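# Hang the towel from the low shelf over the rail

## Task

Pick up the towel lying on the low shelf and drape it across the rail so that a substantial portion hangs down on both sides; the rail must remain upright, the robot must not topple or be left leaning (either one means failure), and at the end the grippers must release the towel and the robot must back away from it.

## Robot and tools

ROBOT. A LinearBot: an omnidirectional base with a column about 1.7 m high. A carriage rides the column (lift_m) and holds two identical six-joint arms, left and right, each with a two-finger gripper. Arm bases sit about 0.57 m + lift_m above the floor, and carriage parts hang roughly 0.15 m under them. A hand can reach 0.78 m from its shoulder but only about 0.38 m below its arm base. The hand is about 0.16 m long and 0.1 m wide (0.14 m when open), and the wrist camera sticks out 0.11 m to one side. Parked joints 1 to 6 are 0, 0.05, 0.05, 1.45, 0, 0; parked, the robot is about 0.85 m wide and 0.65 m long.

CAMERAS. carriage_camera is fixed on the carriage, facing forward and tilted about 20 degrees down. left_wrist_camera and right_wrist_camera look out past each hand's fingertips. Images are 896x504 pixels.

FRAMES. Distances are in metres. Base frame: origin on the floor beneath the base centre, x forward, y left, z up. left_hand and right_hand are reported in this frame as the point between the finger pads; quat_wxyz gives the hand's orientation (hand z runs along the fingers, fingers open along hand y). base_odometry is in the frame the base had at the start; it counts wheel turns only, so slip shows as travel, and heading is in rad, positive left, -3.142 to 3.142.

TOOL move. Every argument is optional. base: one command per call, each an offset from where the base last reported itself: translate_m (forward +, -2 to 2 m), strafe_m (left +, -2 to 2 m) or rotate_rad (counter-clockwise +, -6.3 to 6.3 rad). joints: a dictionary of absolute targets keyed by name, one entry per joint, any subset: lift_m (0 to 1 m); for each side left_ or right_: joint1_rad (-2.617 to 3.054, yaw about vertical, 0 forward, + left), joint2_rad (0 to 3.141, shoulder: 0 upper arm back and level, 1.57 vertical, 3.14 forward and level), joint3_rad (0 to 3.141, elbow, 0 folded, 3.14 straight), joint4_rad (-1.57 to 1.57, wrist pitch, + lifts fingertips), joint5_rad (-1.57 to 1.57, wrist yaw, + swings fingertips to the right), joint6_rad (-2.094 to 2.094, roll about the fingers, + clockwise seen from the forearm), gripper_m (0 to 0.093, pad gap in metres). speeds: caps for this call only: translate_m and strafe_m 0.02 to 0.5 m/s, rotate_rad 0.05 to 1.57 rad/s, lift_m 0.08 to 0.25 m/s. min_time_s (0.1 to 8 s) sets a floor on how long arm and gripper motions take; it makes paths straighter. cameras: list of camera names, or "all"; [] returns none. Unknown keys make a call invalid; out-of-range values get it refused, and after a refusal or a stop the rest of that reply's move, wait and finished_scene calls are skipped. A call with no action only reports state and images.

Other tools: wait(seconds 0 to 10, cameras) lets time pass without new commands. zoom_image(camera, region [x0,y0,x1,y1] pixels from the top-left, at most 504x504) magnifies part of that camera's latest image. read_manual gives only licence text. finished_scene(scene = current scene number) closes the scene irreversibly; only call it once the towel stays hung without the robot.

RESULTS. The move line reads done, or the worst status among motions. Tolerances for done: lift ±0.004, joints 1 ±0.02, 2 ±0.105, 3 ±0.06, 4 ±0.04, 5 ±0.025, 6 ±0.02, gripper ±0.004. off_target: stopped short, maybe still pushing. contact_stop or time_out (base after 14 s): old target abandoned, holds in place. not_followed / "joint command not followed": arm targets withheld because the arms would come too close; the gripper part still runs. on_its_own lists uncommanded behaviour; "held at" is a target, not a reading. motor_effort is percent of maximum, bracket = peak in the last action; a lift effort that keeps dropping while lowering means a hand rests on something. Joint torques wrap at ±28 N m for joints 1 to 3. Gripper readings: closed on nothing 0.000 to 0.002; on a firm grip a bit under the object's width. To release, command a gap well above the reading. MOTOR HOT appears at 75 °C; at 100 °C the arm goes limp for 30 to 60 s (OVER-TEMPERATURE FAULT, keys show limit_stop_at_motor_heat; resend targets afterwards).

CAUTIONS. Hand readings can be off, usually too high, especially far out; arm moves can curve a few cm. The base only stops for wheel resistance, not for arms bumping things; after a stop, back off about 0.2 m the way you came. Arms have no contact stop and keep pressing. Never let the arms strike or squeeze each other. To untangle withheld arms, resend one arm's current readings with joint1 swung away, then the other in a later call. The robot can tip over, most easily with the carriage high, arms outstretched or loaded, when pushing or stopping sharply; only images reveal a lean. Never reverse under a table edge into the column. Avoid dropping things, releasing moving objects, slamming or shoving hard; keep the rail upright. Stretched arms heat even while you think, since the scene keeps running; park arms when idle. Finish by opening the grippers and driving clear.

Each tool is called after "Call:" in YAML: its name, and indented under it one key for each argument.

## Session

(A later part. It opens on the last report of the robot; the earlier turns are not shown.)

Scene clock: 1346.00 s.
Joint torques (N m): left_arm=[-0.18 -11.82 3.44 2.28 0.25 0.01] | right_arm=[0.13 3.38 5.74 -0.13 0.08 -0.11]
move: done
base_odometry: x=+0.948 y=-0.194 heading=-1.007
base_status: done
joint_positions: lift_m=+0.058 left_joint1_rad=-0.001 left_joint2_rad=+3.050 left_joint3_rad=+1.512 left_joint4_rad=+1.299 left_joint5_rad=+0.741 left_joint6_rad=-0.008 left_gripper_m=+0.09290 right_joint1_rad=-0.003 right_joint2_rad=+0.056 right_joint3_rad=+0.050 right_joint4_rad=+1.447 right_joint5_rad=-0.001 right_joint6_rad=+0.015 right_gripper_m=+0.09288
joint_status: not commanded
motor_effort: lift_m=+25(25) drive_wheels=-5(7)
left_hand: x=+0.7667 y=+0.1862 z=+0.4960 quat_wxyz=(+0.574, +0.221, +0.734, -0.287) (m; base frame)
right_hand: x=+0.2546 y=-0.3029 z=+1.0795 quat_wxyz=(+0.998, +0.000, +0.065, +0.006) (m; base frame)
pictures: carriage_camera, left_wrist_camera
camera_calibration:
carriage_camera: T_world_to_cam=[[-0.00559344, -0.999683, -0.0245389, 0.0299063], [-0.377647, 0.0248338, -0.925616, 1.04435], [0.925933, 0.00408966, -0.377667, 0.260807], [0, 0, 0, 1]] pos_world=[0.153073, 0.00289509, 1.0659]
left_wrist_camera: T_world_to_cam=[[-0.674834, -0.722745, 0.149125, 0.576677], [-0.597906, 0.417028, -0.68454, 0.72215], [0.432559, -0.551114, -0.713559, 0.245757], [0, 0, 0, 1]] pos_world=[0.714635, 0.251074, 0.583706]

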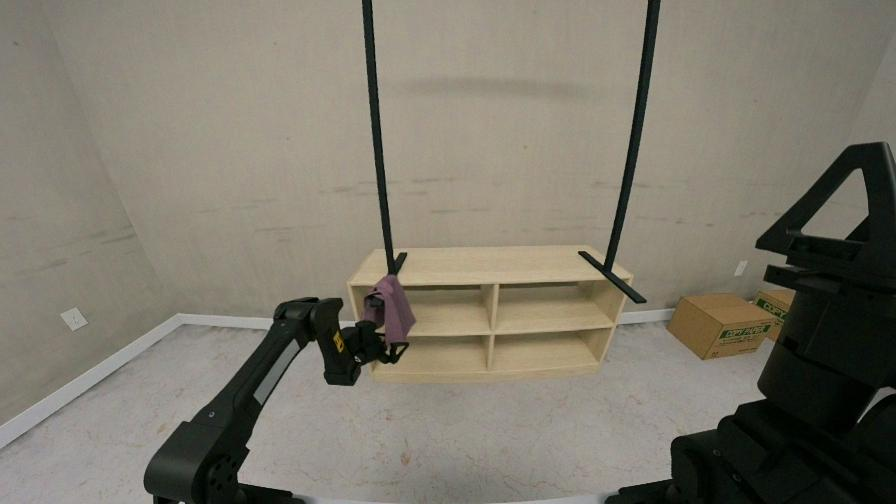

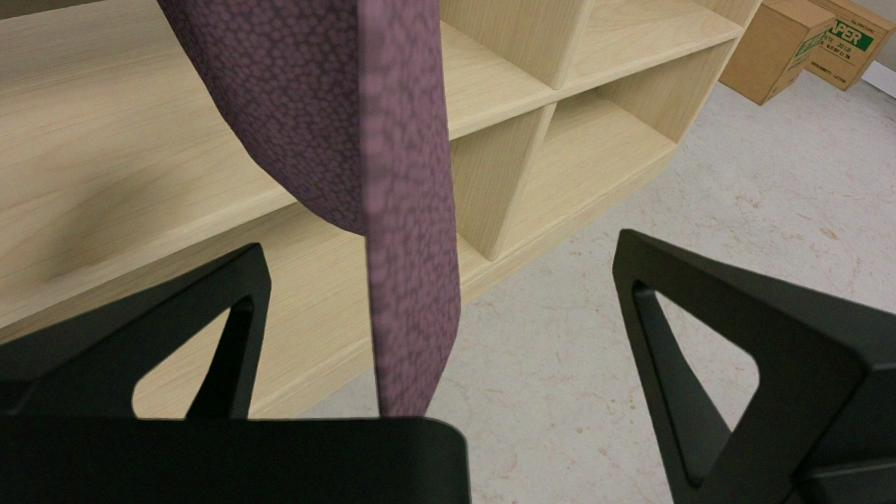

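Call:
move:
  joints: {"left_gripper_m": 0.02}
  min_time_s: 1.5
  cameras: ["left_wrist_camera"]

Call:
move:
  joints: {"left_gripper_m": 0.0}
  min_time_s: 1.0
  cameras: ["left_wrist_camera", "carriage_camera"]

Call:
zoom_image:
  camera: "carriage_camera"
  region: [340, 230, 480, 380]

Scene clock: 1351.27 s.
Joint torques (N m): left_arm=[-0.24 -11.77 3.41 2.28 0.26 0.02] | right_arm=[0.12 3.26 5.79 -0.1 0.08 -0.1]
move: done
base_odometry: x=+0.948 y=-0.194 heading=-1.007
base_status: not commanded
joint_positions: lift_m=+0.058 left_joint1_rad=-0.001 left_joint2_rad=+3.050 left_joint3_rad=+1.512 left_joint4_rad=+1.299 left_joint5_rad=+0.741 left_joint6_rad=-0.008 left_gripper_m=+0.02010 right_joint1_rad=-0.003 right_joint2_rad=+0.056 right_joint3_rad=+0.050 right_joint4_rad=+1.447 right_joint5_rad=-0.001 right_joint6_rad=+0.015 right_gripper_m=+0.09288
joint_status: all done
motor_effort: lift_m=+25(25) drive_wheels=-5(5)
left_hand: x=+0.7667 y=+0.1862 z=+0.4960 quat_wxyz=(+0.574, +0.221, +0.734, -0.287) (m; base frame)
right_hand: x=+0.2546 y=-0.3029 z=+1.0795 quat_wxyz=(+0.998, +0.000, +0.065, +0.006) (m; base frame)
pictures: left_wrist_camera
camera_calibration:
left_wrist_camera: T_world_to_cam=[[-0.674834, -0.722745, 0.149125, 0.576677], [-0.597906, 0.417028, -0.68454, 0.72215], [0.432559, -0.551114, -0.713559, 0.245757], [0, 0, 0, 1]] pos_world=[0.714635, 0.251074, 0.583706]

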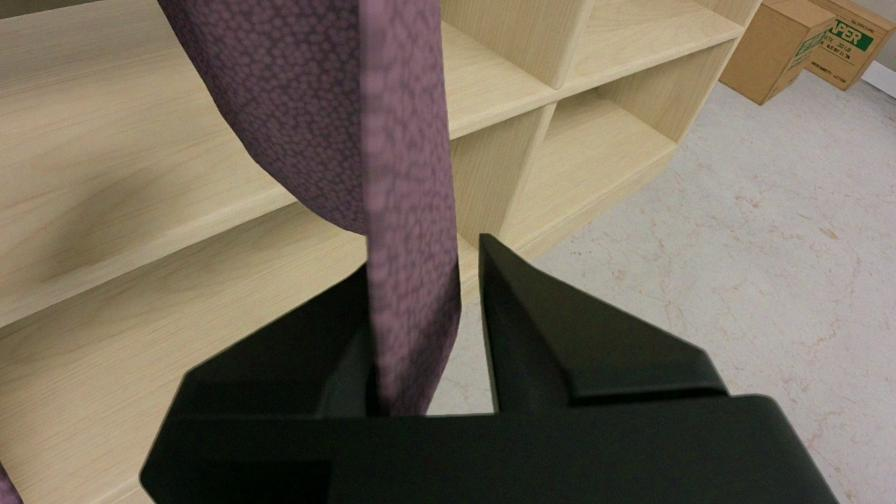

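Scene clock: 1352.57 s.
Joint torques (N m): left_arm=[-0.2 -11.78 3.54 2.27 0.26 0.03] | right_arm=[0.08 3.19 5.76 -0.1 0.06 -0.09]
move: done
base_odometry: x=+0.948 y=-0.194 heading=-1.007
base_status: not commanded
joint_positions: lift_m=+0.058 left_joint1_rad=-0.001 left_joint2_rad=+3.050 left_joint3_rad=+1.512 left_joint4_rad=+1.299 left_joint5_rad=+0.741 left_joint6_rad=-0.008 left_gripper_m=+0.00142 right_joint1_rad=-0.003 right_joint2_rad=+0.056 right_joint3_rad=+0.050 right_joint4_rad=+1.447 right_joint5_rad=-0.001 right_joint6_rad=+0.015 right_gripper_m=+0.09288
joint_status: all done
motor_effort: lift_m=+25(25) drive_wheels=-5(5)
left_hand: x=+0.7667 y=+0.1862 z=+0.4960 quat_wxyz=(+0.574, +0.221, +0.734, -0.287) (m; base frame)
right_hand: x=+0.2546 y=-0.3029 z=+1.0795 quat_wxyz=(+0.998, +0.000, +0.065, +0.006) (m; base frame)
pictures: carriage_camera, left_wrist_camera
camera_calibration:
carriage_camera: T_world_to_cam=[[-0.00559344, -0.999683, -0.0245389, 0.0299063], [-0.377647, 0.0248338, -0.925616, 1.04435], [0.925933, 0.00408966, -0.377667, 0.260807], [0, 0, 0, 1]] pos_world=[0.153073, 0.00289509, 1.0659]
left_wrist_camera: T_world_to_cam=[[-0.674834, -0.722745, 0.149125, 0.576677], [-0.597906, 0.417028, -0.68454, 0.72215], [0.432559, -0.551114, -0.713559, 0.245757], [0, 0, 0, 1]] pos_world=[0.714635, 0.251074, 0.583706]

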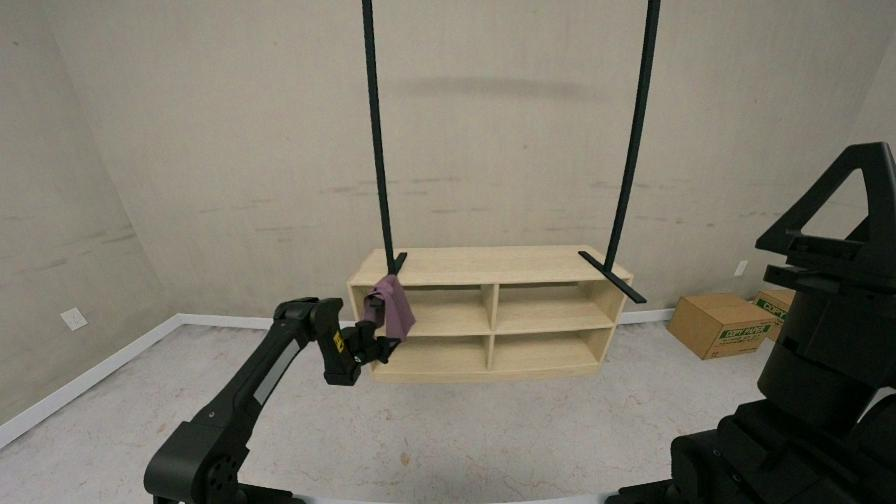

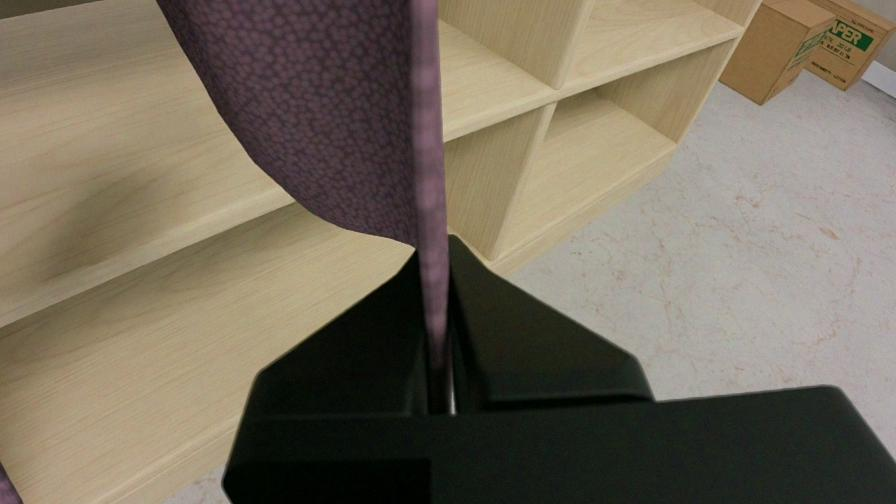

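Scaled by 3.360 from the camera's 896x504 image, which has a finer 1280x720 frame.

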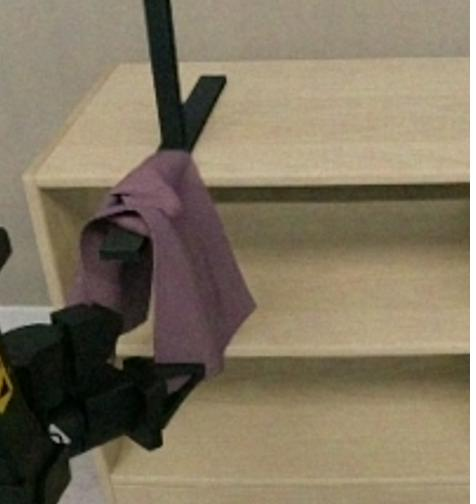

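Call:
move:
  base: {"translate_m": -0.2}
  speeds: {"translate_m": 0.06}
  cameras: ["carriage_camera"]

Call:
zoom_image:
  camera: "carriage_camera"
  region: [320, 210, 500, 400]

Scene clock: 1362.50 s.
Joint torques (N m): left_arm=[-0.16 -11.86 3.41 2.31 0.24 0.02] | right_arm=[0.09 3.29 5.79 -0.12 0.07 -0.09]
move: done
base_odometry: x=+0.841 y=-0.025 heading=-1.007
base_status: done
joint_positions: lift_m=+0.058 left_joint1_rad=-0.001 left_joint2_rad=+3.050 left_joint3_rad=+1.512 left_joint4_rad=+1.296 left_joint5_rad=+0.741 left_joint6_rad=-0.008 left_gripper_m=+0.00141 right_joint1_rad=-0.003 right_joint2_rad=+0.056 right_joint3_rad=+0.050 right_joint4_rad=+1.447 right_joint5_rad=+0.000 right_joint6_rad=+0.015 right_gripper_m=+0.09288
joint_status: not commanded
motor_effort: lift_m=+25(25) drive_wheels=+0(11)
left_hand: x=+0.7665 y=+0.1862 z=+0.4953 quat_wxyz=(+0.573, +0.221, +0.735, -0.288) (m; base frame)
right_hand: x=+0.2546 y=-0.3030 z=+1.0795 quat_wxyz=(+0.998, +0.000, +0.065, +0.006) (m; base frame)
pictures: carriage_camera
camera_calibration:
carriage_camera: T_world_to_cam=[[-0.00559344, -0.999683, -0.0245389, 0.0299063], [-0.377647, 0.0248338, -0.925616, 1.04435], [0.925933, 0.00408966, -0.377667, 0.260807], [0, 0, 0, 1]] pos_world=[0.153073, 0.00289509, 1.0659]

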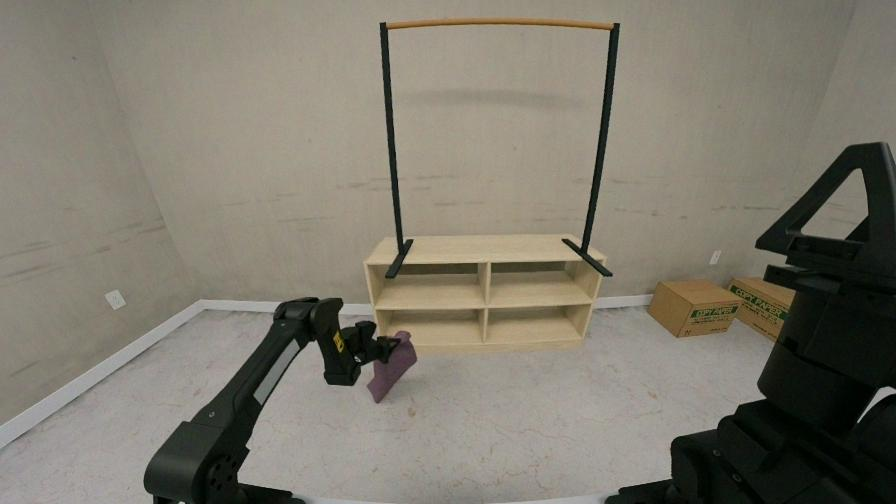

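Scaled by 2.653 from the camera's 896x504 image, which has a finer 1280x720 frame.

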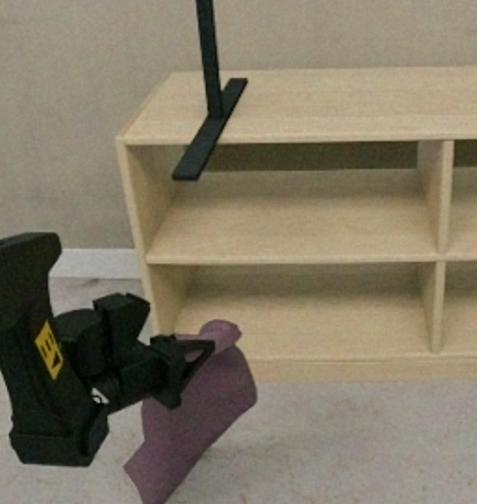

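Call:
move:
  joints: {"left_joint1_rad": -0.2, "left_joint2_rad": 2.4, "left_joint3_rad": 1.66, "left_joint4_rad": 0.57, "left_joint5_rad": 0.0, "left_joint6_rad": 0.0, "lift_m": 0.3}
  base: {"strafe_m": -0.3}
  min_time_s: 4
  speeds: {"strafe_m": 0.1, "lift_m": 0.1}
  cameras: ["carriage_camera", "left_wrist_camera"]

Scene clock: 1401.03 s.
Joint torques (N m): left_arm=[-0.73 -18.43 8.54 2.48 -0.12 0.01] | right_arm=[0.08 3.21 5.85 -0.11 0.08 -0.09]
move: done
base_odometry: x=+0.587 y=-0.185 heading=-1.007
base_status: done
joint_positions: lift_m=+0.300 left_joint1_rad=-0.195 left_joint2_rad=+2.451 left_joint3_rad=+1.635 left_joint4_rad=+0.582 left_joint5_rad=+0.013 left_joint6_rad=-0.008 left_gripper_m=+0.00141 right_joint1_rad=-0.003 right_joint2_rad=+0.056 right_joint3_rad=+0.050 right_joint4_rad=+1.447 right_joint5_rad=-0.001 right_joint6_rad=+0.015 right_gripper_m=+0.09288
joint_status: all done
motor_effort: lift_m=+25(30) drive_wheels=-1(6)
left_hand: x=+0.8820 y=+0.1698 z=+0.9785 quat_wxyz=(+0.616, +0.078, +0.781, -0.068) (m; base frame)
right_hand: x=+0.2547 y=-0.3029 z=+1.3214 quat_wxyz=(+0.998, +0.000, +0.065, +0.006) (m; base frame)
pictures: carriage_camera, left_wrist_camera
camera_calibration:
carriage_camera: T_world_to_cam=[[-0.00559344, -0.999683, -0.0245389, 0.0358449], [-0.377647, 0.0248338, -0.925616, 1.26835], [0.925933, 0.00408966, -0.377667, 0.352205], [0, 0, 0, 1]] pos_world=[0.153073, 0.00289509, 1.3079]
left_wrist_camera: T_world_to_cam=[[-0.229693, -0.973241, -0.00660182, 0.372966], [-0.739688, 0.178973, -0.648714, 1.2587], [0.632537, -0.144122, -0.761003, 0.332112], [0, 0, 0, 1]] pos_world=[0.806642, 0.185576, 1.07174]

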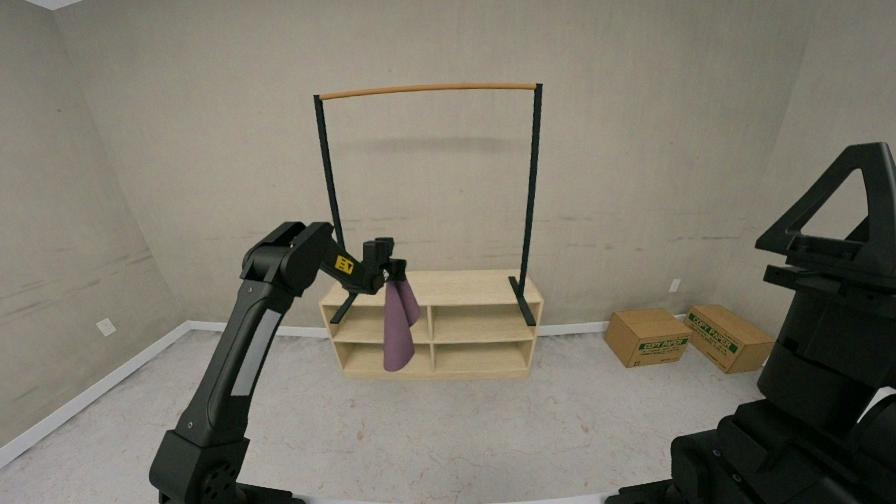

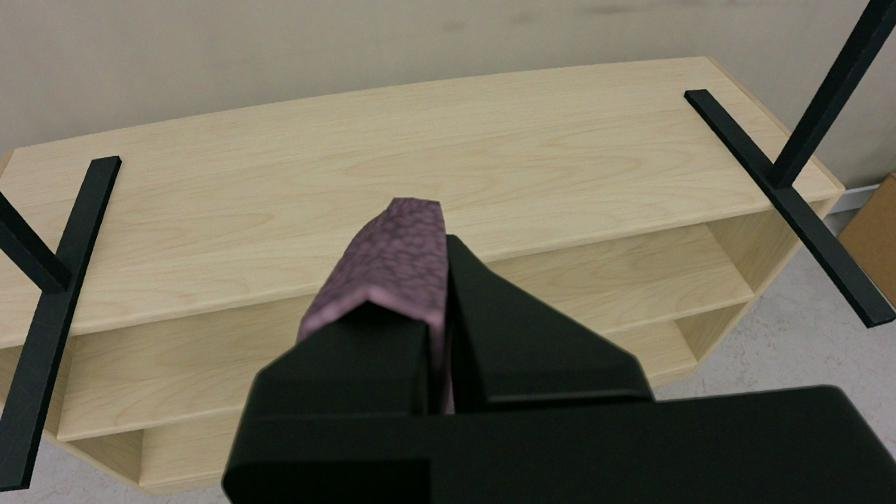

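Call:
move:
  joints: {"left_joint1_rad": -0.2, "left_joint2_rad": 2.3, "left_joint3_rad": 1.60, "left_joint4_rad": 0.57, "lift_m": 1.0}
  base: {"strafe_m": -0.1}
  min_time_s: 4
  speeds: {"strafe_m": 0.05, "lift_m": 0.12}
  cameras: ["carriage_camera", "left_wrist_camera"]

Scene clock: 1427.60 s.
Joint torques (N m): left_arm=[-0.27 -16.54 6.34 2.63 -0.07 0.01] | right_arm=[0.09 3.18 5.85 -0.1 0.07 -0.09]
move: done
base_odometry: x=+0.502 y=-0.238 heading=-1.007
base_status: done
joint_positions: lift_m=+1.000 left_joint1_rad=-0.201 left_joint2_rad=+2.336 left_joint3_rad=+1.605 left_joint4_rad=+0.565 left_joint5_rad=+0.011 left_joint6_rad=-0.008 left_gripper_m=+0.00141 right_joint1_rad=-0.003 right_joint2_rad=+0.056 right_joint3_rad=+0.050 right_joint4_rad=+1.447 right_joint5_rad=-0.001 right_joint6_rad=+0.015 right_gripper_m=+0.09288
joint_status: all done
motor_effort: lift_m=+25(30) drive_wheels=-2(9)
left_hand: x=+0.8750 y=+0.1680 z=+1.7352 quat_wxyz=(+0.642, +0.077, +0.759, -0.071) (m; base frame)
right_hand: x=+0.2547 y=-0.3029 z=+2.0214 quat_wxyz=(+0.998, +0.000, +0.065, +0.006) (m; base frame)
pictures: carriage_camera, left_wrist_camera
camera_calibration:
carriage_camera: T_world_to_cam=[[-0.00559344, -0.999683, -0.0245389, 0.0530223], [-0.377647, 0.0248338, -0.925616, 1.91629], [0.925933, 0.00408966, -0.377667, 0.616576], [0, 0, 0, 1]] pos_world=[0.153073, 0.00289509, 2.00791]
left_wrist_camera: T_world_to_cam=[[-0.231811, -0.972715, -0.0094777, 0.381374], [-0.694788, 0.172381, -0.698251, 1.79249], [0.680832, -0.155277, -0.715791, 0.793218], [0, 0, 0, 1]] pos_world=[0.793758, 0.185146, 1.823]

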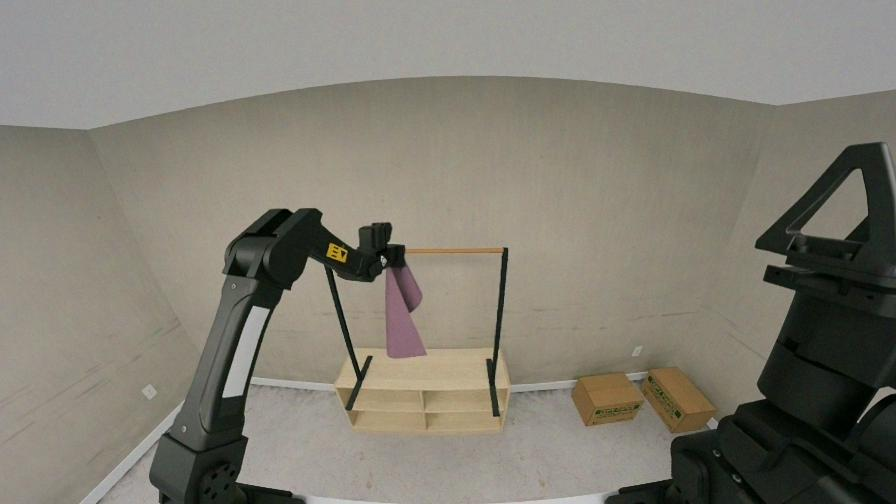

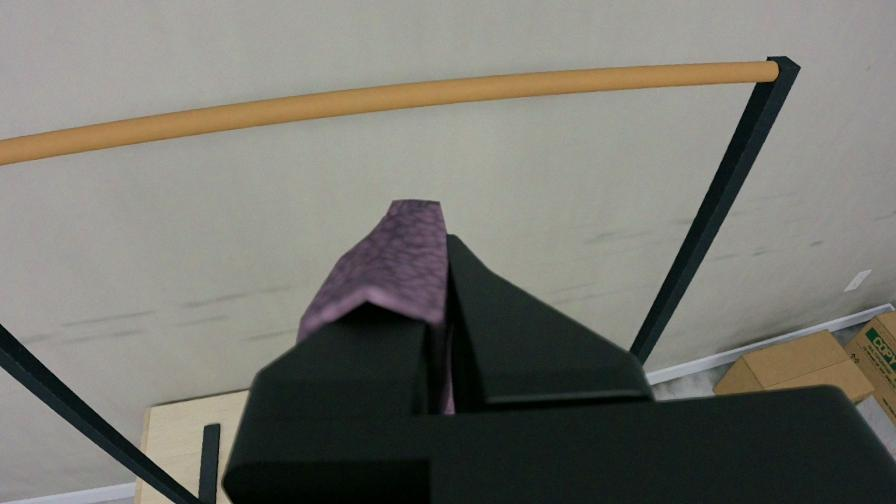

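Call:
move:
  base: {"translate_m": 0.25}
  speeds: {"translate_m": 0.08}
  cameras: ["carriage_camera", "left_wrist_camera"]

Call:
zoom_image:
  camera: "carriage_camera"
  region: [260, 180, 560, 440]

Scene clock: 1438.43 s.
Joint torques (N m): left_arm=[-0.28 -16.65 6.41 2.64 -0.09 0.02] | right_arm=[0.05 3.25 5.82 -0.11 0.08 -0.09]
move: done
base_odometry: x=+0.635 y=-0.450 heading=-1.008
base_status: done
joint_positions: lift_m=+1.000 left_joint1_rad=-0.201 left_joint2_rad=+2.336 left_joint3_rad=+1.605 left_joint4_rad=+0.565 left_joint5_rad=+0.011 left_joint6_rad=-0.008 left_gripper_m=+0.00141 right_joint1_rad=-0.003 right_joint2_rad=+0.056 right_joint3_rad=+0.050 right_joint4_rad=+1.447 right_joint5_rad=-0.001 right_joint6_rad=+0.015 right_gripper_m=+0.09288
joint_status: not commanded
motor_effort: lift_m=+25(25) drive_wheels=+5(9)
left_hand: x=+0.8749 y=+0.1680 z=+1.7348 quat_wxyz=(+0.642, +0.077, +0.760, -0.071) (m; base frame)
right_hand: x=+0.2546 y=-0.3029 z=+2.0214 quat_wxyz=(+0.998, +0.000, +0.065, +0.006) (m; base frame)
pictures: carriage_camera, left_wrist_camera
camera_calibration:
carriage_camera: T_world_to_cam=[[-0.00559344, -0.999683, -0.0245389, 0.0530223], [-0.377647, 0.0248338, -0.925616, 1.91629], [0.925933, 0.00408966, -0.377667, 0.616576], [0, 0, 0, 1]] pos_world=[0.153073, 0.00289509, 2.00791]
left_wrist_camera: T_world_to_cam=[[-0.231818, -0.972713, -0.00945225, 0.381328], [-0.69531, 0.172487, -0.697705, 1.79164], [0.680297, -0.155169, -0.716323, 0.794423], [0, 0, 0, 1]] pos_world=[0.793704, 0.185157, 1.82271]

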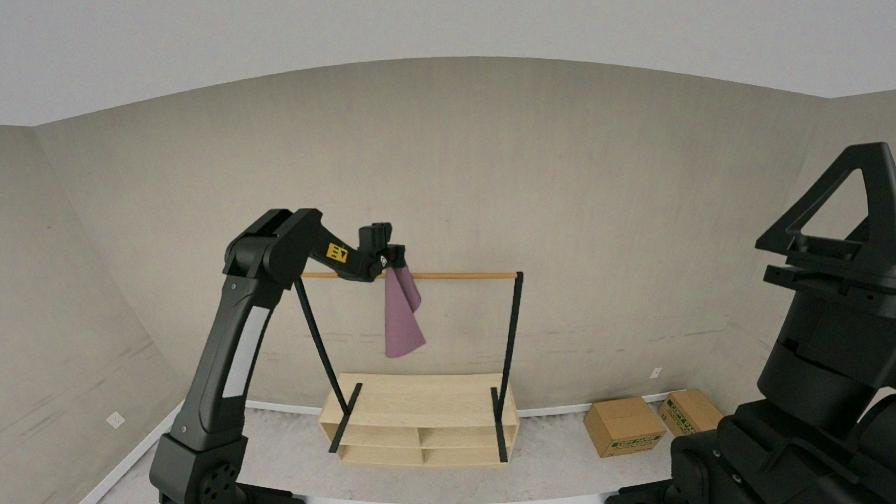

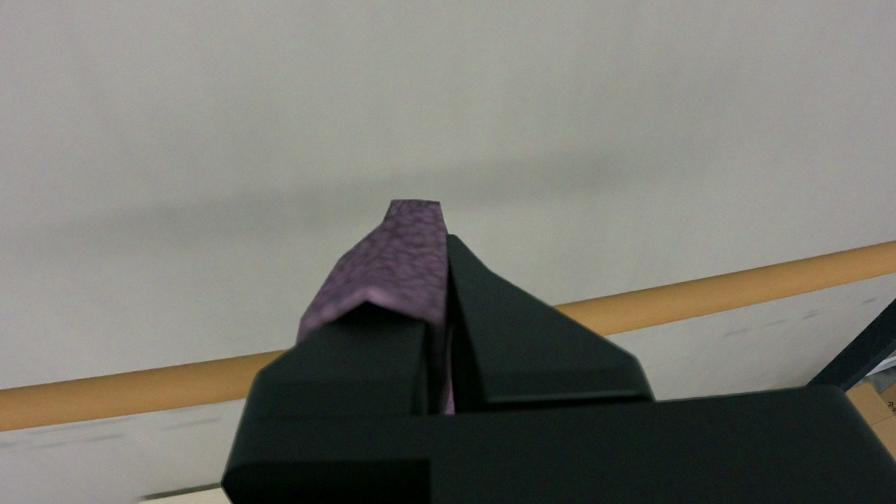

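Scaled by 1.680 from the camera's 896x504 image, which has a finer 1280x720 frame.

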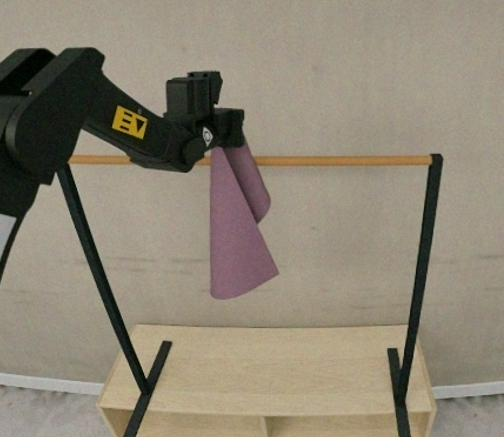

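Call:
move:
  base: {"translate_m": 0.2}
  speeds: {"translate_m": 0.06}
  cameras: ["carriage_camera", "left_wrist_camera"]

Call:
zoom_image:
  camera: "carriage_camera"
  region: [240, 180, 540, 440]

Scene clock: 1453.93 s.
Joint torques (N m): left_arm=[-0.28 -16.75 6.45 2.63 -0.09 0.01] | right_arm=[0.08 3.11 5.83 -0.14 0.07 -0.09]
move: done
base_odometry: x=+0.742 y=-0.619 heading=-1.009
base_status: done
joint_positions: lift_m=+1.000 left_joint1_rad=-0.201 left_joint2_rad=+2.336 left_joint3_rad=+1.605 left_joint4_rad=+0.565 left_joint5_rad=+0.011 left_joint6_rad=-0.008 left_gripper_m=+0.00141 right_joint1_rad=-0.003 right_joint2_rad=+0.056 right_joint3_rad=+0.050 right_joint4_rad=+1.448 right_joint5_rad=-0.001 right_joint6_rad=+0.015 right_gripper_m=+0.09288
joint_status: not commanded
motor_effort: lift_m=+25(25) drive_wheels=-4(13)
left_hand: x=+0.8748 y=+0.1678 z=+1.7348 quat_wxyz=(+0.642, +0.077, +0.760, -0.071) (m; base frame)
right_hand: x=+0.2544 y=-0.3029 z=+2.0215 quat_wxyz=(+0.998, +0.000, +0.065, +0.006) (m; base frame)
pictures: carriage_camera, left_wrist_camera
camera_calibration:
carriage_camera: T_world_to_cam=[[-0.00559344, -0.999683, -0.0245389, 0.0530223], [-0.377647, 0.0248338, -0.925616, 1.91629], [0.925933, 0.00408966, -0.377667, 0.616576], [0, 0, 0, 1]] pos_world=[0.153073, 0.00289509, 2.00791]
left_wrist_camera: T_world_to_cam=[[-0.232189, -0.972625, -0.00945225, 0.381383], [-0.695244, 0.172752, -0.697705, 1.79155], [0.680238, -0.155428, -0.716323, 0.794514], [0, 0, 0, 1]] pos_world=[0.793659, 0.184938, 1.82271]

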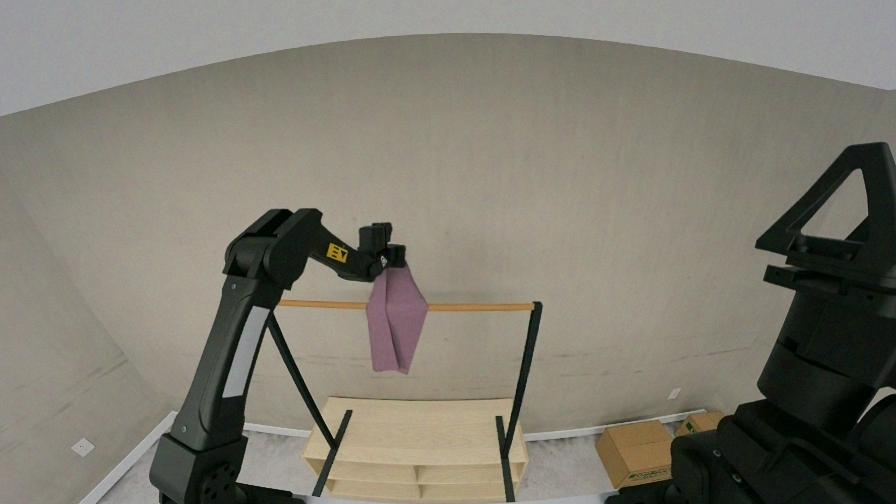

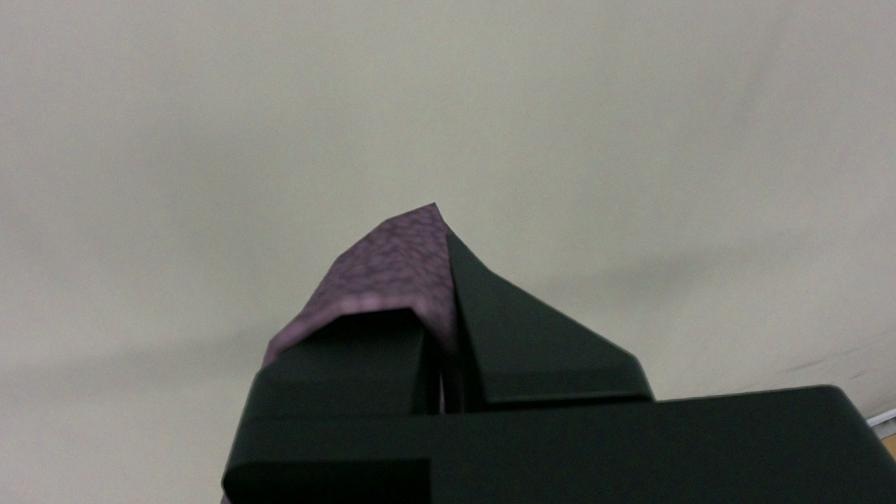

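Scaled by 1.680 from the camera's 896x504 image, which has a finer 1280x720 frame.

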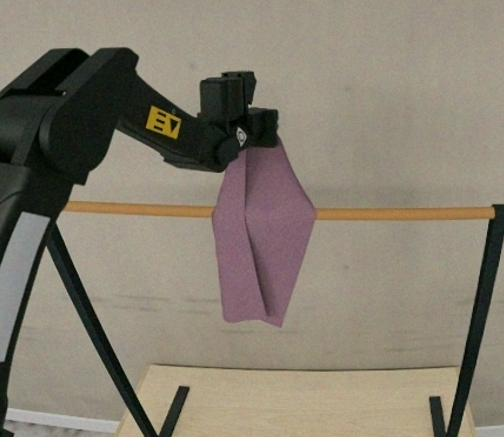

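Call:
move:
  base: {"translate_m": 0.085}
  speeds: {"translate_m": 0.05}
  cameras: ["carriage_camera"]

Call:
zoom_image:
  camera: "carriage_camera"
  region: [240, 180, 540, 440]

Scene clock: 1464.17 s.
Joint torques (N m): left_arm=[-0.31 -16.61 6.46 2.65 -0.1 0.02] | right_arm=[0.06 3.32 5.81 -0.11 0.08 -0.08]
move: done
base_odometry: x=+0.787 y=-0.691 heading=-1.010
base_status: done
joint_positions: lift_m=+1.000 left_joint1_rad=-0.201 left_joint2_rad=+2.336 left_joint3_rad=+1.604 left_joint4_rad=+0.565 left_joint5_rad=+0.011 left_joint6_rad=-0.008 left_gripper_m=+0.00141 right_joint1_rad=-0.003 right_joint2_rad=+0.056 right_joint3_rad=+0.050 right_joint4_rad=+1.448 right_joint5_rad=-0.001 right_joint6_rad=+0.015 right_gripper_m=+0.09288
joint_status: not commanded
motor_effort: lift_m=+25(25) drive_wheels=+5(12)
left_hand: x=+0.8747 y=+0.1675 z=+1.7346 quat_wxyz=(+0.642, +0.077, +0.760, -0.071) (m; base frame)
right_hand: x=+0.2543 y=-0.3029 z=+2.0215 quat_wxyz=(+0.998, +0.000, +0.065, +0.006) (m; base frame)
pictures: carriage_camera
camera_calibration:
carriage_camera: T_world_to_cam=[[-0.00559344, -0.999683, -0.0245389, 0.0530223], [-0.377647, 0.0248338, -0.925616, 1.91629], [0.925933, 0.00408966, -0.377667, 0.616576], [0, 0, 0, 1]] pos_world=[0.153073, 0.00289509, 2.00791]

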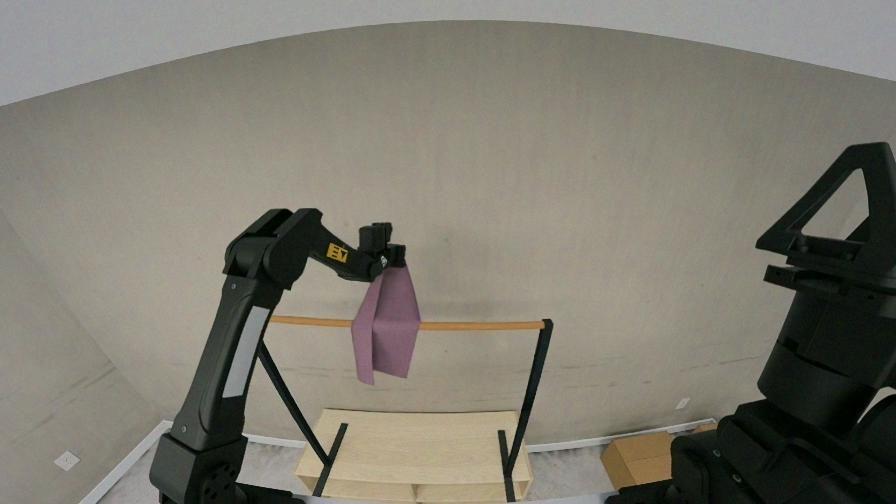

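Scaled by 1.680 from the camera's 896x504 image, which has a finer 1280x720 frame.

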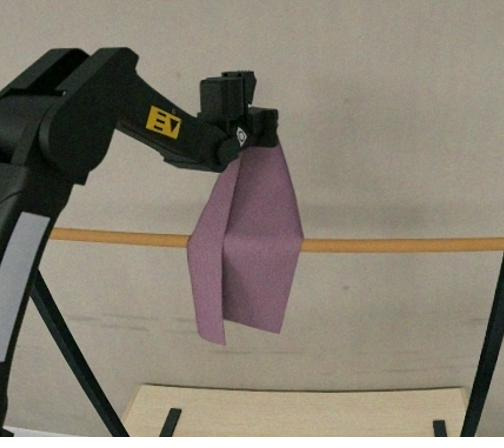

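Call:
move:
  joints: {"left_joint1_rad": -0.2, "left_joint2_rad": 2.52, "left_joint3_rad": 1.88, "left_joint4_rad": 0.0, "left_joint5_rad": 0.0, "left_joint6_rad": 0.0}
  min_time_s: 4
  cameras: []

Call:
move:
  joints: {"left_joint1_rad": -0.2, "left_joint2_rad": 2.75, "left_joint3_rad": 2.15, "left_joint4_rad": -0.58, "left_joint5_rad": 0.0, "left_joint6_rad": 0.0}
  min_time_s: 4
  cameras: ["carriage_camera", "left_wrist_camera"]

Call:
zoom_image:
  camera: "carriage_camera"
  region: [240, 200, 540, 460]

Scene clock: 1483.33 s.
Joint torques (N m): left_arm=[-0.21 -11.92 8.73 2.09 -0.07 0.01] | right_arm=[0.1 3.28 5.82 -0.13 0.07 -0.1]
move: done
base_odometry: x=+0.787 y=-0.691 heading=-1.010
base_status: not commanded
joint_positions: lift_m=+1.000 left_joint1_rad=-0.201 left_joint2_rad=+2.494 left_joint3_rad=+1.856 left_joint4_rad=+0.019 left_joint5_rad=+0.011 left_joint6_rad=-0.008 left_gripper_m=+0.00141 right_joint1_rad=-0.003 right_joint2_rad=+0.056 right_joint3_rad=+0.050 right_joint4_rad=+1.448 right_joint5_rad=-0.001 right_joint6_rad=+0.015 right_gripper_m=+0.09288
joint_status: all done
motor_effort: lift_m=+25(25) drive_wheels=+5(5)
left_hand: x=+0.8705 y=+0.1684 z=+1.6231 quat_wxyz=(+0.455, +0.088, +0.884, -0.053) (m; base frame)
right_hand: x=+0.2543 y=-0.3029 z=+2.0215 quat_wxyz=(+0.998, +0.000, +0.065, +0.006) (m; base frame)
pictures: none
No camera images: "cameras" was empty.

Scene clock: 1487.63 s.
Joint torques (N m): left_arm=[-0.25 -12.33 8.06 1.21 -0.1 0.01] | right_arm=[-0.01 3.19 5.86 -0.12 0.07 -0.09]
move: done
base_odometry: x=+0.787 y=-0.691 heading=-1.010
base_status: not commanded
joint_positions: lift_m=+1.000 left_joint1_rad=-0.201 left_joint2_rad=+2.723 left_joint3_rad=+2.128 left_joint4_rad=-0.559 left_joint5_rad=+0.011 left_joint6_rad=-0.008 left_gripper_m=+0.00140 right_joint1_rad=-0.003 right_joint2_rad=+0.056 right_joint3_rad=+0.050 right_joint4_rad=+1.448 right_joint5_rad=-0.001 right_joint6_rad=+0.015 right_gripper_m=+0.09288
joint_status: all done
motor_effort: lift_m=+25(25) drive_wheels=+5(5)
left_hand: x=+0.8058 y=+0.1816 z=+1.4993 quat_wxyz=(+0.205, +0.096, +0.974, -0.027) (m; base frame)
right_hand: x=+0.2543 y=-0.3029 z=+2.0215 quat_wxyz=(+0.998, +0.000, +0.065, +0.006) (m; base frame)
pictures: carriage_camera, left_wrist_camera
camera_calibration:
carriage_camera: T_world_to_cam=[[-0.00559344, -0.999683, -0.0245389, 0.0530223], [-0.377647, 0.0248338, -0.925616, 1.91629], [0.925933, 0.00408966, -0.377667, 0.616576], [0, 0, 0, 1]] pos_world=[0.153073, 0.00289509, 2.00791]
left_wrist_camera: T_world_to_cam=[[-0.225619, -0.973953, 0.0226259, 0.323431], [-0.950855, 0.225205, 0.212502, 0.408583], [-0.212062, 0.0264303, -0.976899, 1.75161], [0, 0, 0, 1]] pos_world=[0.832925, 0.176696, 1.617]

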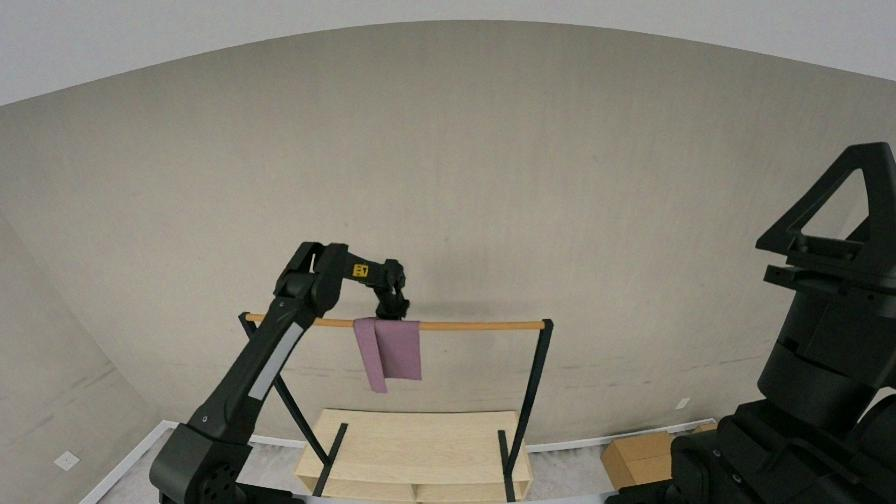

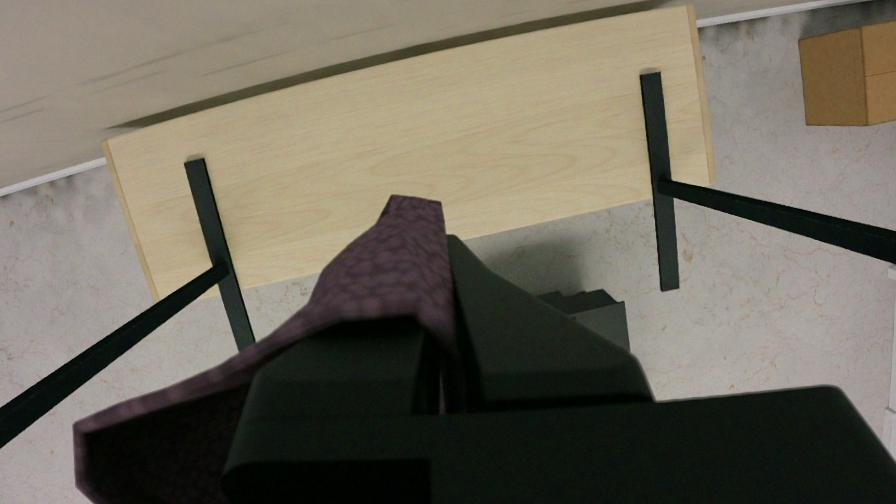

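Scaled by 1.680 from the camera's 896x504 image, which has a finer 1280x720 frame.

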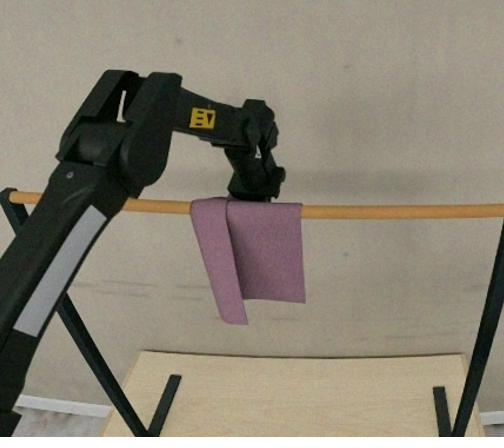

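Call:
move:
  joints: {"lift_m": 0.965}
  speeds: {"lift_m": 0.08}
  cameras: []

Call:
move:
  joints: {"left_gripper_m": 0.03}
  min_time_s: 1.5
  cameras: []

Call:
move:
  joints: {"left_gripper_m": 0.08}
  min_time_s: 2
  cameras: ["carriage_camera", "left_wrist_camera"]

Call:
zoom_image:
  camera: "carriage_camera"
  region: [240, 200, 540, 460]

Scene clock: 1494.93 s.
Joint torques (N m): left_arm=[-0.2 -13.07 7.54 1.27 -0.08 0.01] | right_arm=[0.06 3.22 5.78 -0.12 0.08 -0.09]
move: done
base_odometry: x=+0.787 y=-0.691 heading=-1.010
base_status: not commanded
joint_positions: lift_m=+0.965 left_joint1_rad=-0.201 left_joint2_rad=+2.730 left_joint3_rad=+2.135 left_joint4_rad=-0.568 left_joint5_rad=+0.011 left_joint6_rad=-0.008 left_gripper_m=+0.00140 right_joint1_rad=-0.003 right_joint2_rad=+0.056 right_joint3_rad=+0.050 right_joint4_rad=+1.448 right_joint5_rad=-0.001 right_joint6_rad=+0.015 right_gripper_m=+0.09288
joint_status: all done
motor_effort: lift_m=+20(20) drive_wheels=+5(5)
left_hand: x=+0.8043 y=+0.1819 z=+1.4620 quat_wxyz=(+0.201, +0.096, +0.975, -0.026) (m; base frame)
right_hand: x=+0.2543 y=-0.3029 z=+1.9871 quat_wxyz=(+0.998, +0.000, +0.065, +0.006) (m; base frame)
pictures: none
No camera images: "cameras" was empty.

Scene clock: 1496.73 s.
Joint torques (N m): left_arm=[-0.18 -13.07 7.49 1.28 -0.07 0] | right_arm=[0.06 3.22 5.86 -0.12 0.09 -0.1]
move: done
base_odometry: x=+0.787 y=-0.691 heading=-1.010
base_status: not commanded
joint_positions: lift_m=+0.965 left_joint1_rad=-0.201 left_joint2_rad=+2.730 left_joint3_rad=+2.135 left_joint4_rad=-0.568 left_joint5_rad=+0.011 left_joint6_rad=-0.008 left_gripper_m=+0.02993 right_joint1_rad=-0.003 right_joint2_rad=+0.056 right_joint3_rad=+0.050 right_joint4_rad=+1.448 right_joint5_rad=-0.001 right_joint6_rad=+0.015 right_gripper_m=+0.09288
joint_status: all done
motor_effort: lift_m=+20(20) drive_wheels=+5(5)
left_hand: x=+0.8043 y=+0.1819 z=+1.4620 quat_wxyz=(+0.201, +0.096, +0.975, -0.026) (m; base frame)
right_hand: x=+0.2543 y=-0.3029 z=+1.9871 quat_wxyz=(+0.998, +0.000, +0.065, +0.006) (m; base frame)
pictures: none
No camera images: "cameras" was empty.

Scene clock: 1499.03 s.
Joint torques (N m): left_arm=[-0.2 -12.98 7.56 1.28 -0.08 0.02] | right_arm=[0.09 3.28 5.87 -0.11 0.07 -0.1]
move: done
base_odometry: x=+0.787 y=-0.691 heading=-1.010
base_status: not commanded
joint_positions: lift_m=+0.965 left_joint1_rad=-0.201 left_joint2_rad=+2.730 left_joint3_rad=+2.135 left_joint4_rad=-0.568 left_joint5_rad=+0.011 left_joint6_rad=-0.008 left_gripper_m=+0.07990 right_joint1_rad=-0.003 right_joint2_rad=+0.056 right_joint3_rad=+0.050 right_joint4_rad=+1.448 right_joint5_rad=-0.001 right_joint6_rad=+0.015 right_gripper_m=+0.09288
joint_status: all done
motor_effort: lift_m=+20(20) drive_wheels=+5(5)
left_hand: x=+0.8043 y=+0.1819 z=+1.4620 quat_wxyz=(+0.201, +0.096, +0.975, -0.026) (m; base frame)
right_hand: x=+0.2543 y=-0.3029 z=+1.9871 quat_wxyz=(+0.998, +0.000, +0.065, +0.006) (m; base frame)
pictures: carriage_camera, left_wrist_camera
camera_calibration:
carriage_camera: T_world_to_cam=[[-0.00559344, -0.999683, -0.0245389, 0.052179], [-0.377647, 0.0248338, -0.925616, 1.88448], [0.925933, 0.00408966, -0.377667, 0.603597], [0, 0, 0, 1]] pos_world=[0.153073, 0.00289509, 1.97355]
left_wrist_camera: T_world_to_cam=[[-0.225398, -0.973998, 0.0228855, 0.323688], [-0.948743, 0.224774, 0.222178, 0.399302], [-0.221545, 0.028366, -0.974737, 1.7189], [0, 0, 0, 1]] pos_world=[0.832608, 0.17676, 1.57936]

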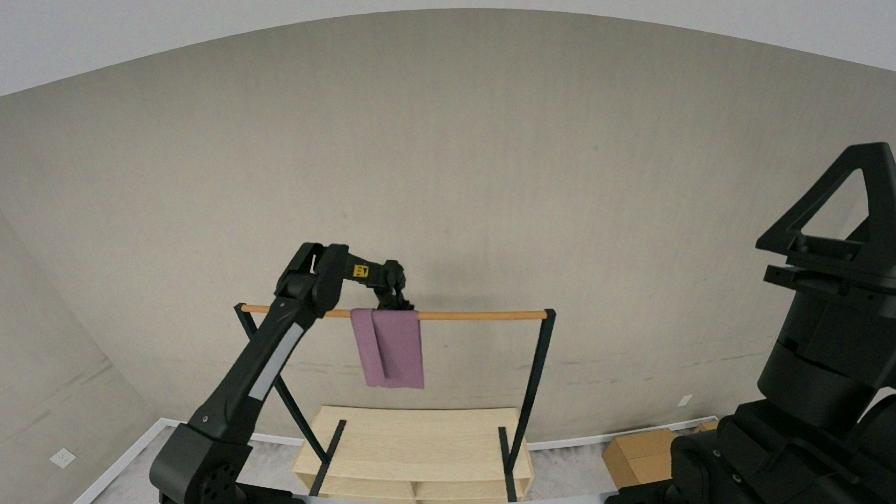

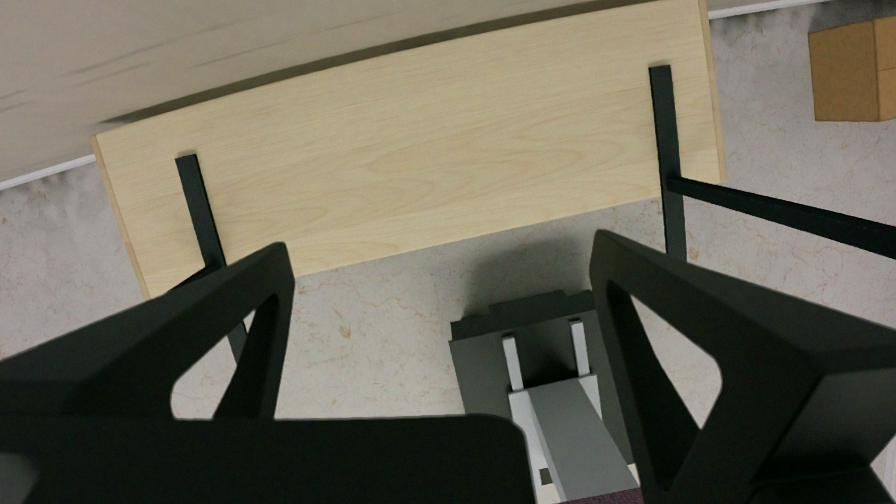

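Scaled by 1.680 from the camera's 896x504 image, which has a finer 1280x720 frame.

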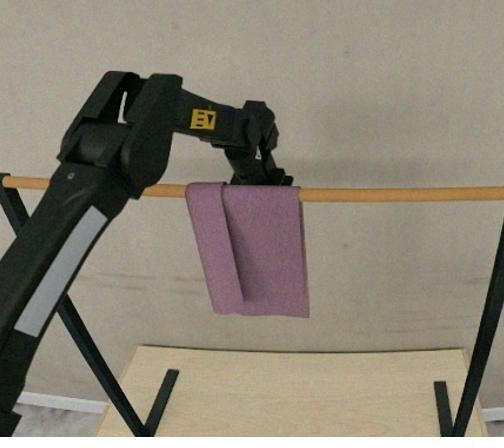

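Call:
wait:
  seconds: 2
  cameras: ["carriage_camera", "left_wrist_camera"]

Call:
zoom_image:
  camera: "carriage_camera"
  region: [240, 200, 540, 460]

Scene clock: 1506.77 s.
Joint torques (N m): left_arm=[-0.18 -13.01 7.5 1.27 -0.09 0.02] | right_arm=[0.14 3.21 5.78 -0.12 0.08 -0.09]
base_odometry: x=+0.787 y=-0.691 heading=-1.010
base_status: not commanded
joint_positions: lift_m=+0.965 left_joint1_rad=-0.201 left_joint2_rad=+2.730 left_joint3_rad=+2.135 left_joint4_rad=-0.568 left_joint5_rad=+0.011 left_joint6_rad=-0.008 left_gripper_m=+0.07990 right_joint1_rad=-0.003 right_joint2_rad=+0.056 right_joint3_rad=+0.050 right_joint4_rad=+1.448 right_joint5_rad=-0.001 right_joint6_rad=+0.015 right_gripper_m=+0.09288
joint_status: all done
motor_effort: lift_m=+20(20) drive_wheels=+5(5)
left_hand: x=+0.8043 y=+0.1819 z=+1.4620 quat_wxyz=(+0.201, +0.096, +0.975, -0.026) (m; base frame)
right_hand: x=+0.2543 y=-0.3029 z=+1.9871 quat_wxyz=(+0.998, +0.000, +0.065, +0.006) (m; base frame)
wait: 2.00 s; at rest from the start
pictures: carriage_camera, left_wrist_camera
camera_calibration:
carriage_camera: T_world_to_cam=[[-0.00559344, -0.999683, -0.0245389, 0.052179], [-0.377647, 0.0248338, -0.925616, 1.88448], [0.925933, 0.00408966, -0.377667, 0.603597], [0, 0, 0, 1]] pos_world=[0.153073, 0.00289509, 1.97355]
left_wrist_camera: T_world_to_cam=[[-0.225398, -0.973998, 0.0228855, 0.323688], [-0.948743, 0.224774, 0.222178, 0.399302], [-0.221545, 0.028366, -0.974737, 1.7189], [0, 0, 0, 1]] pos_world=[0.832608, 0.17676, 1.57936]

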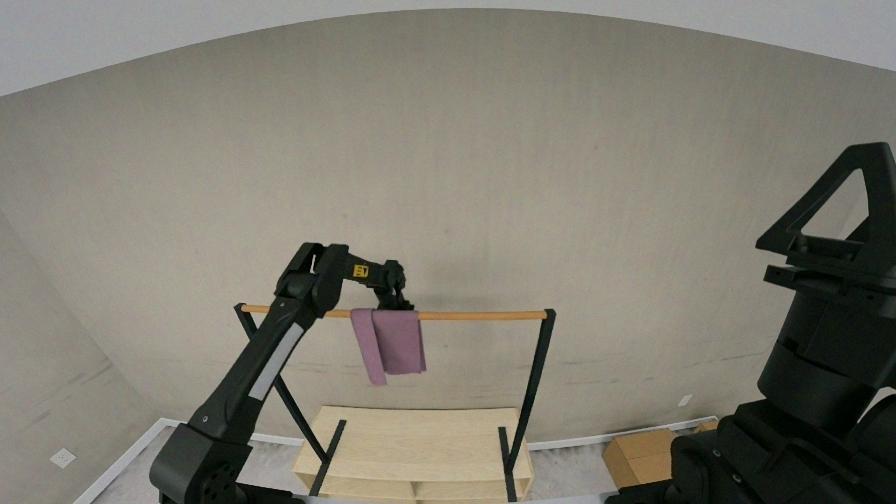

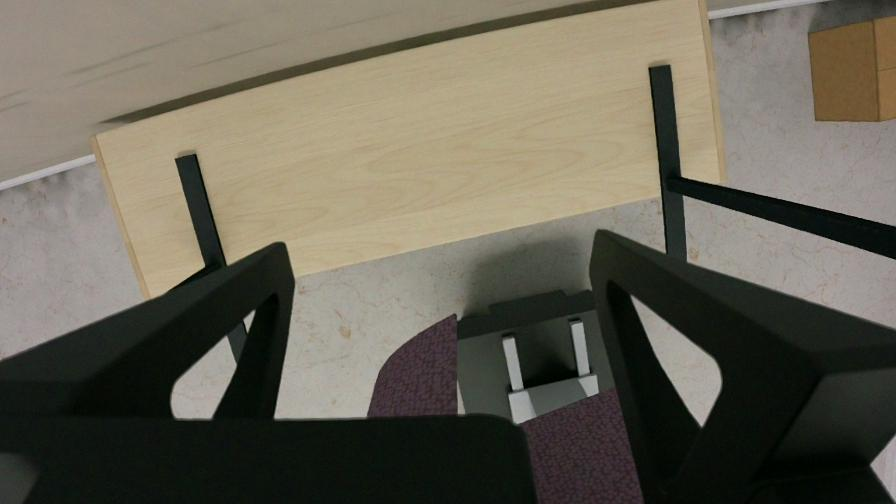

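Scaled by 1.680 from the camera's 896x504 image, which has a finer 1280x720 frame.

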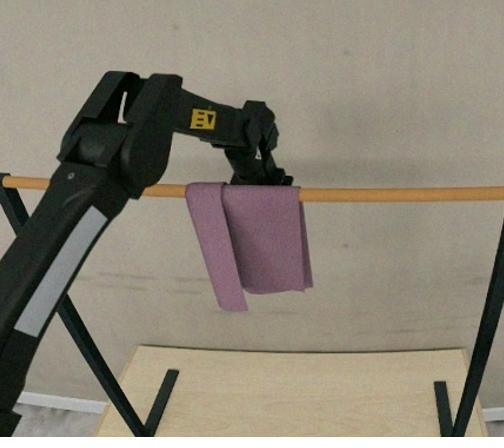

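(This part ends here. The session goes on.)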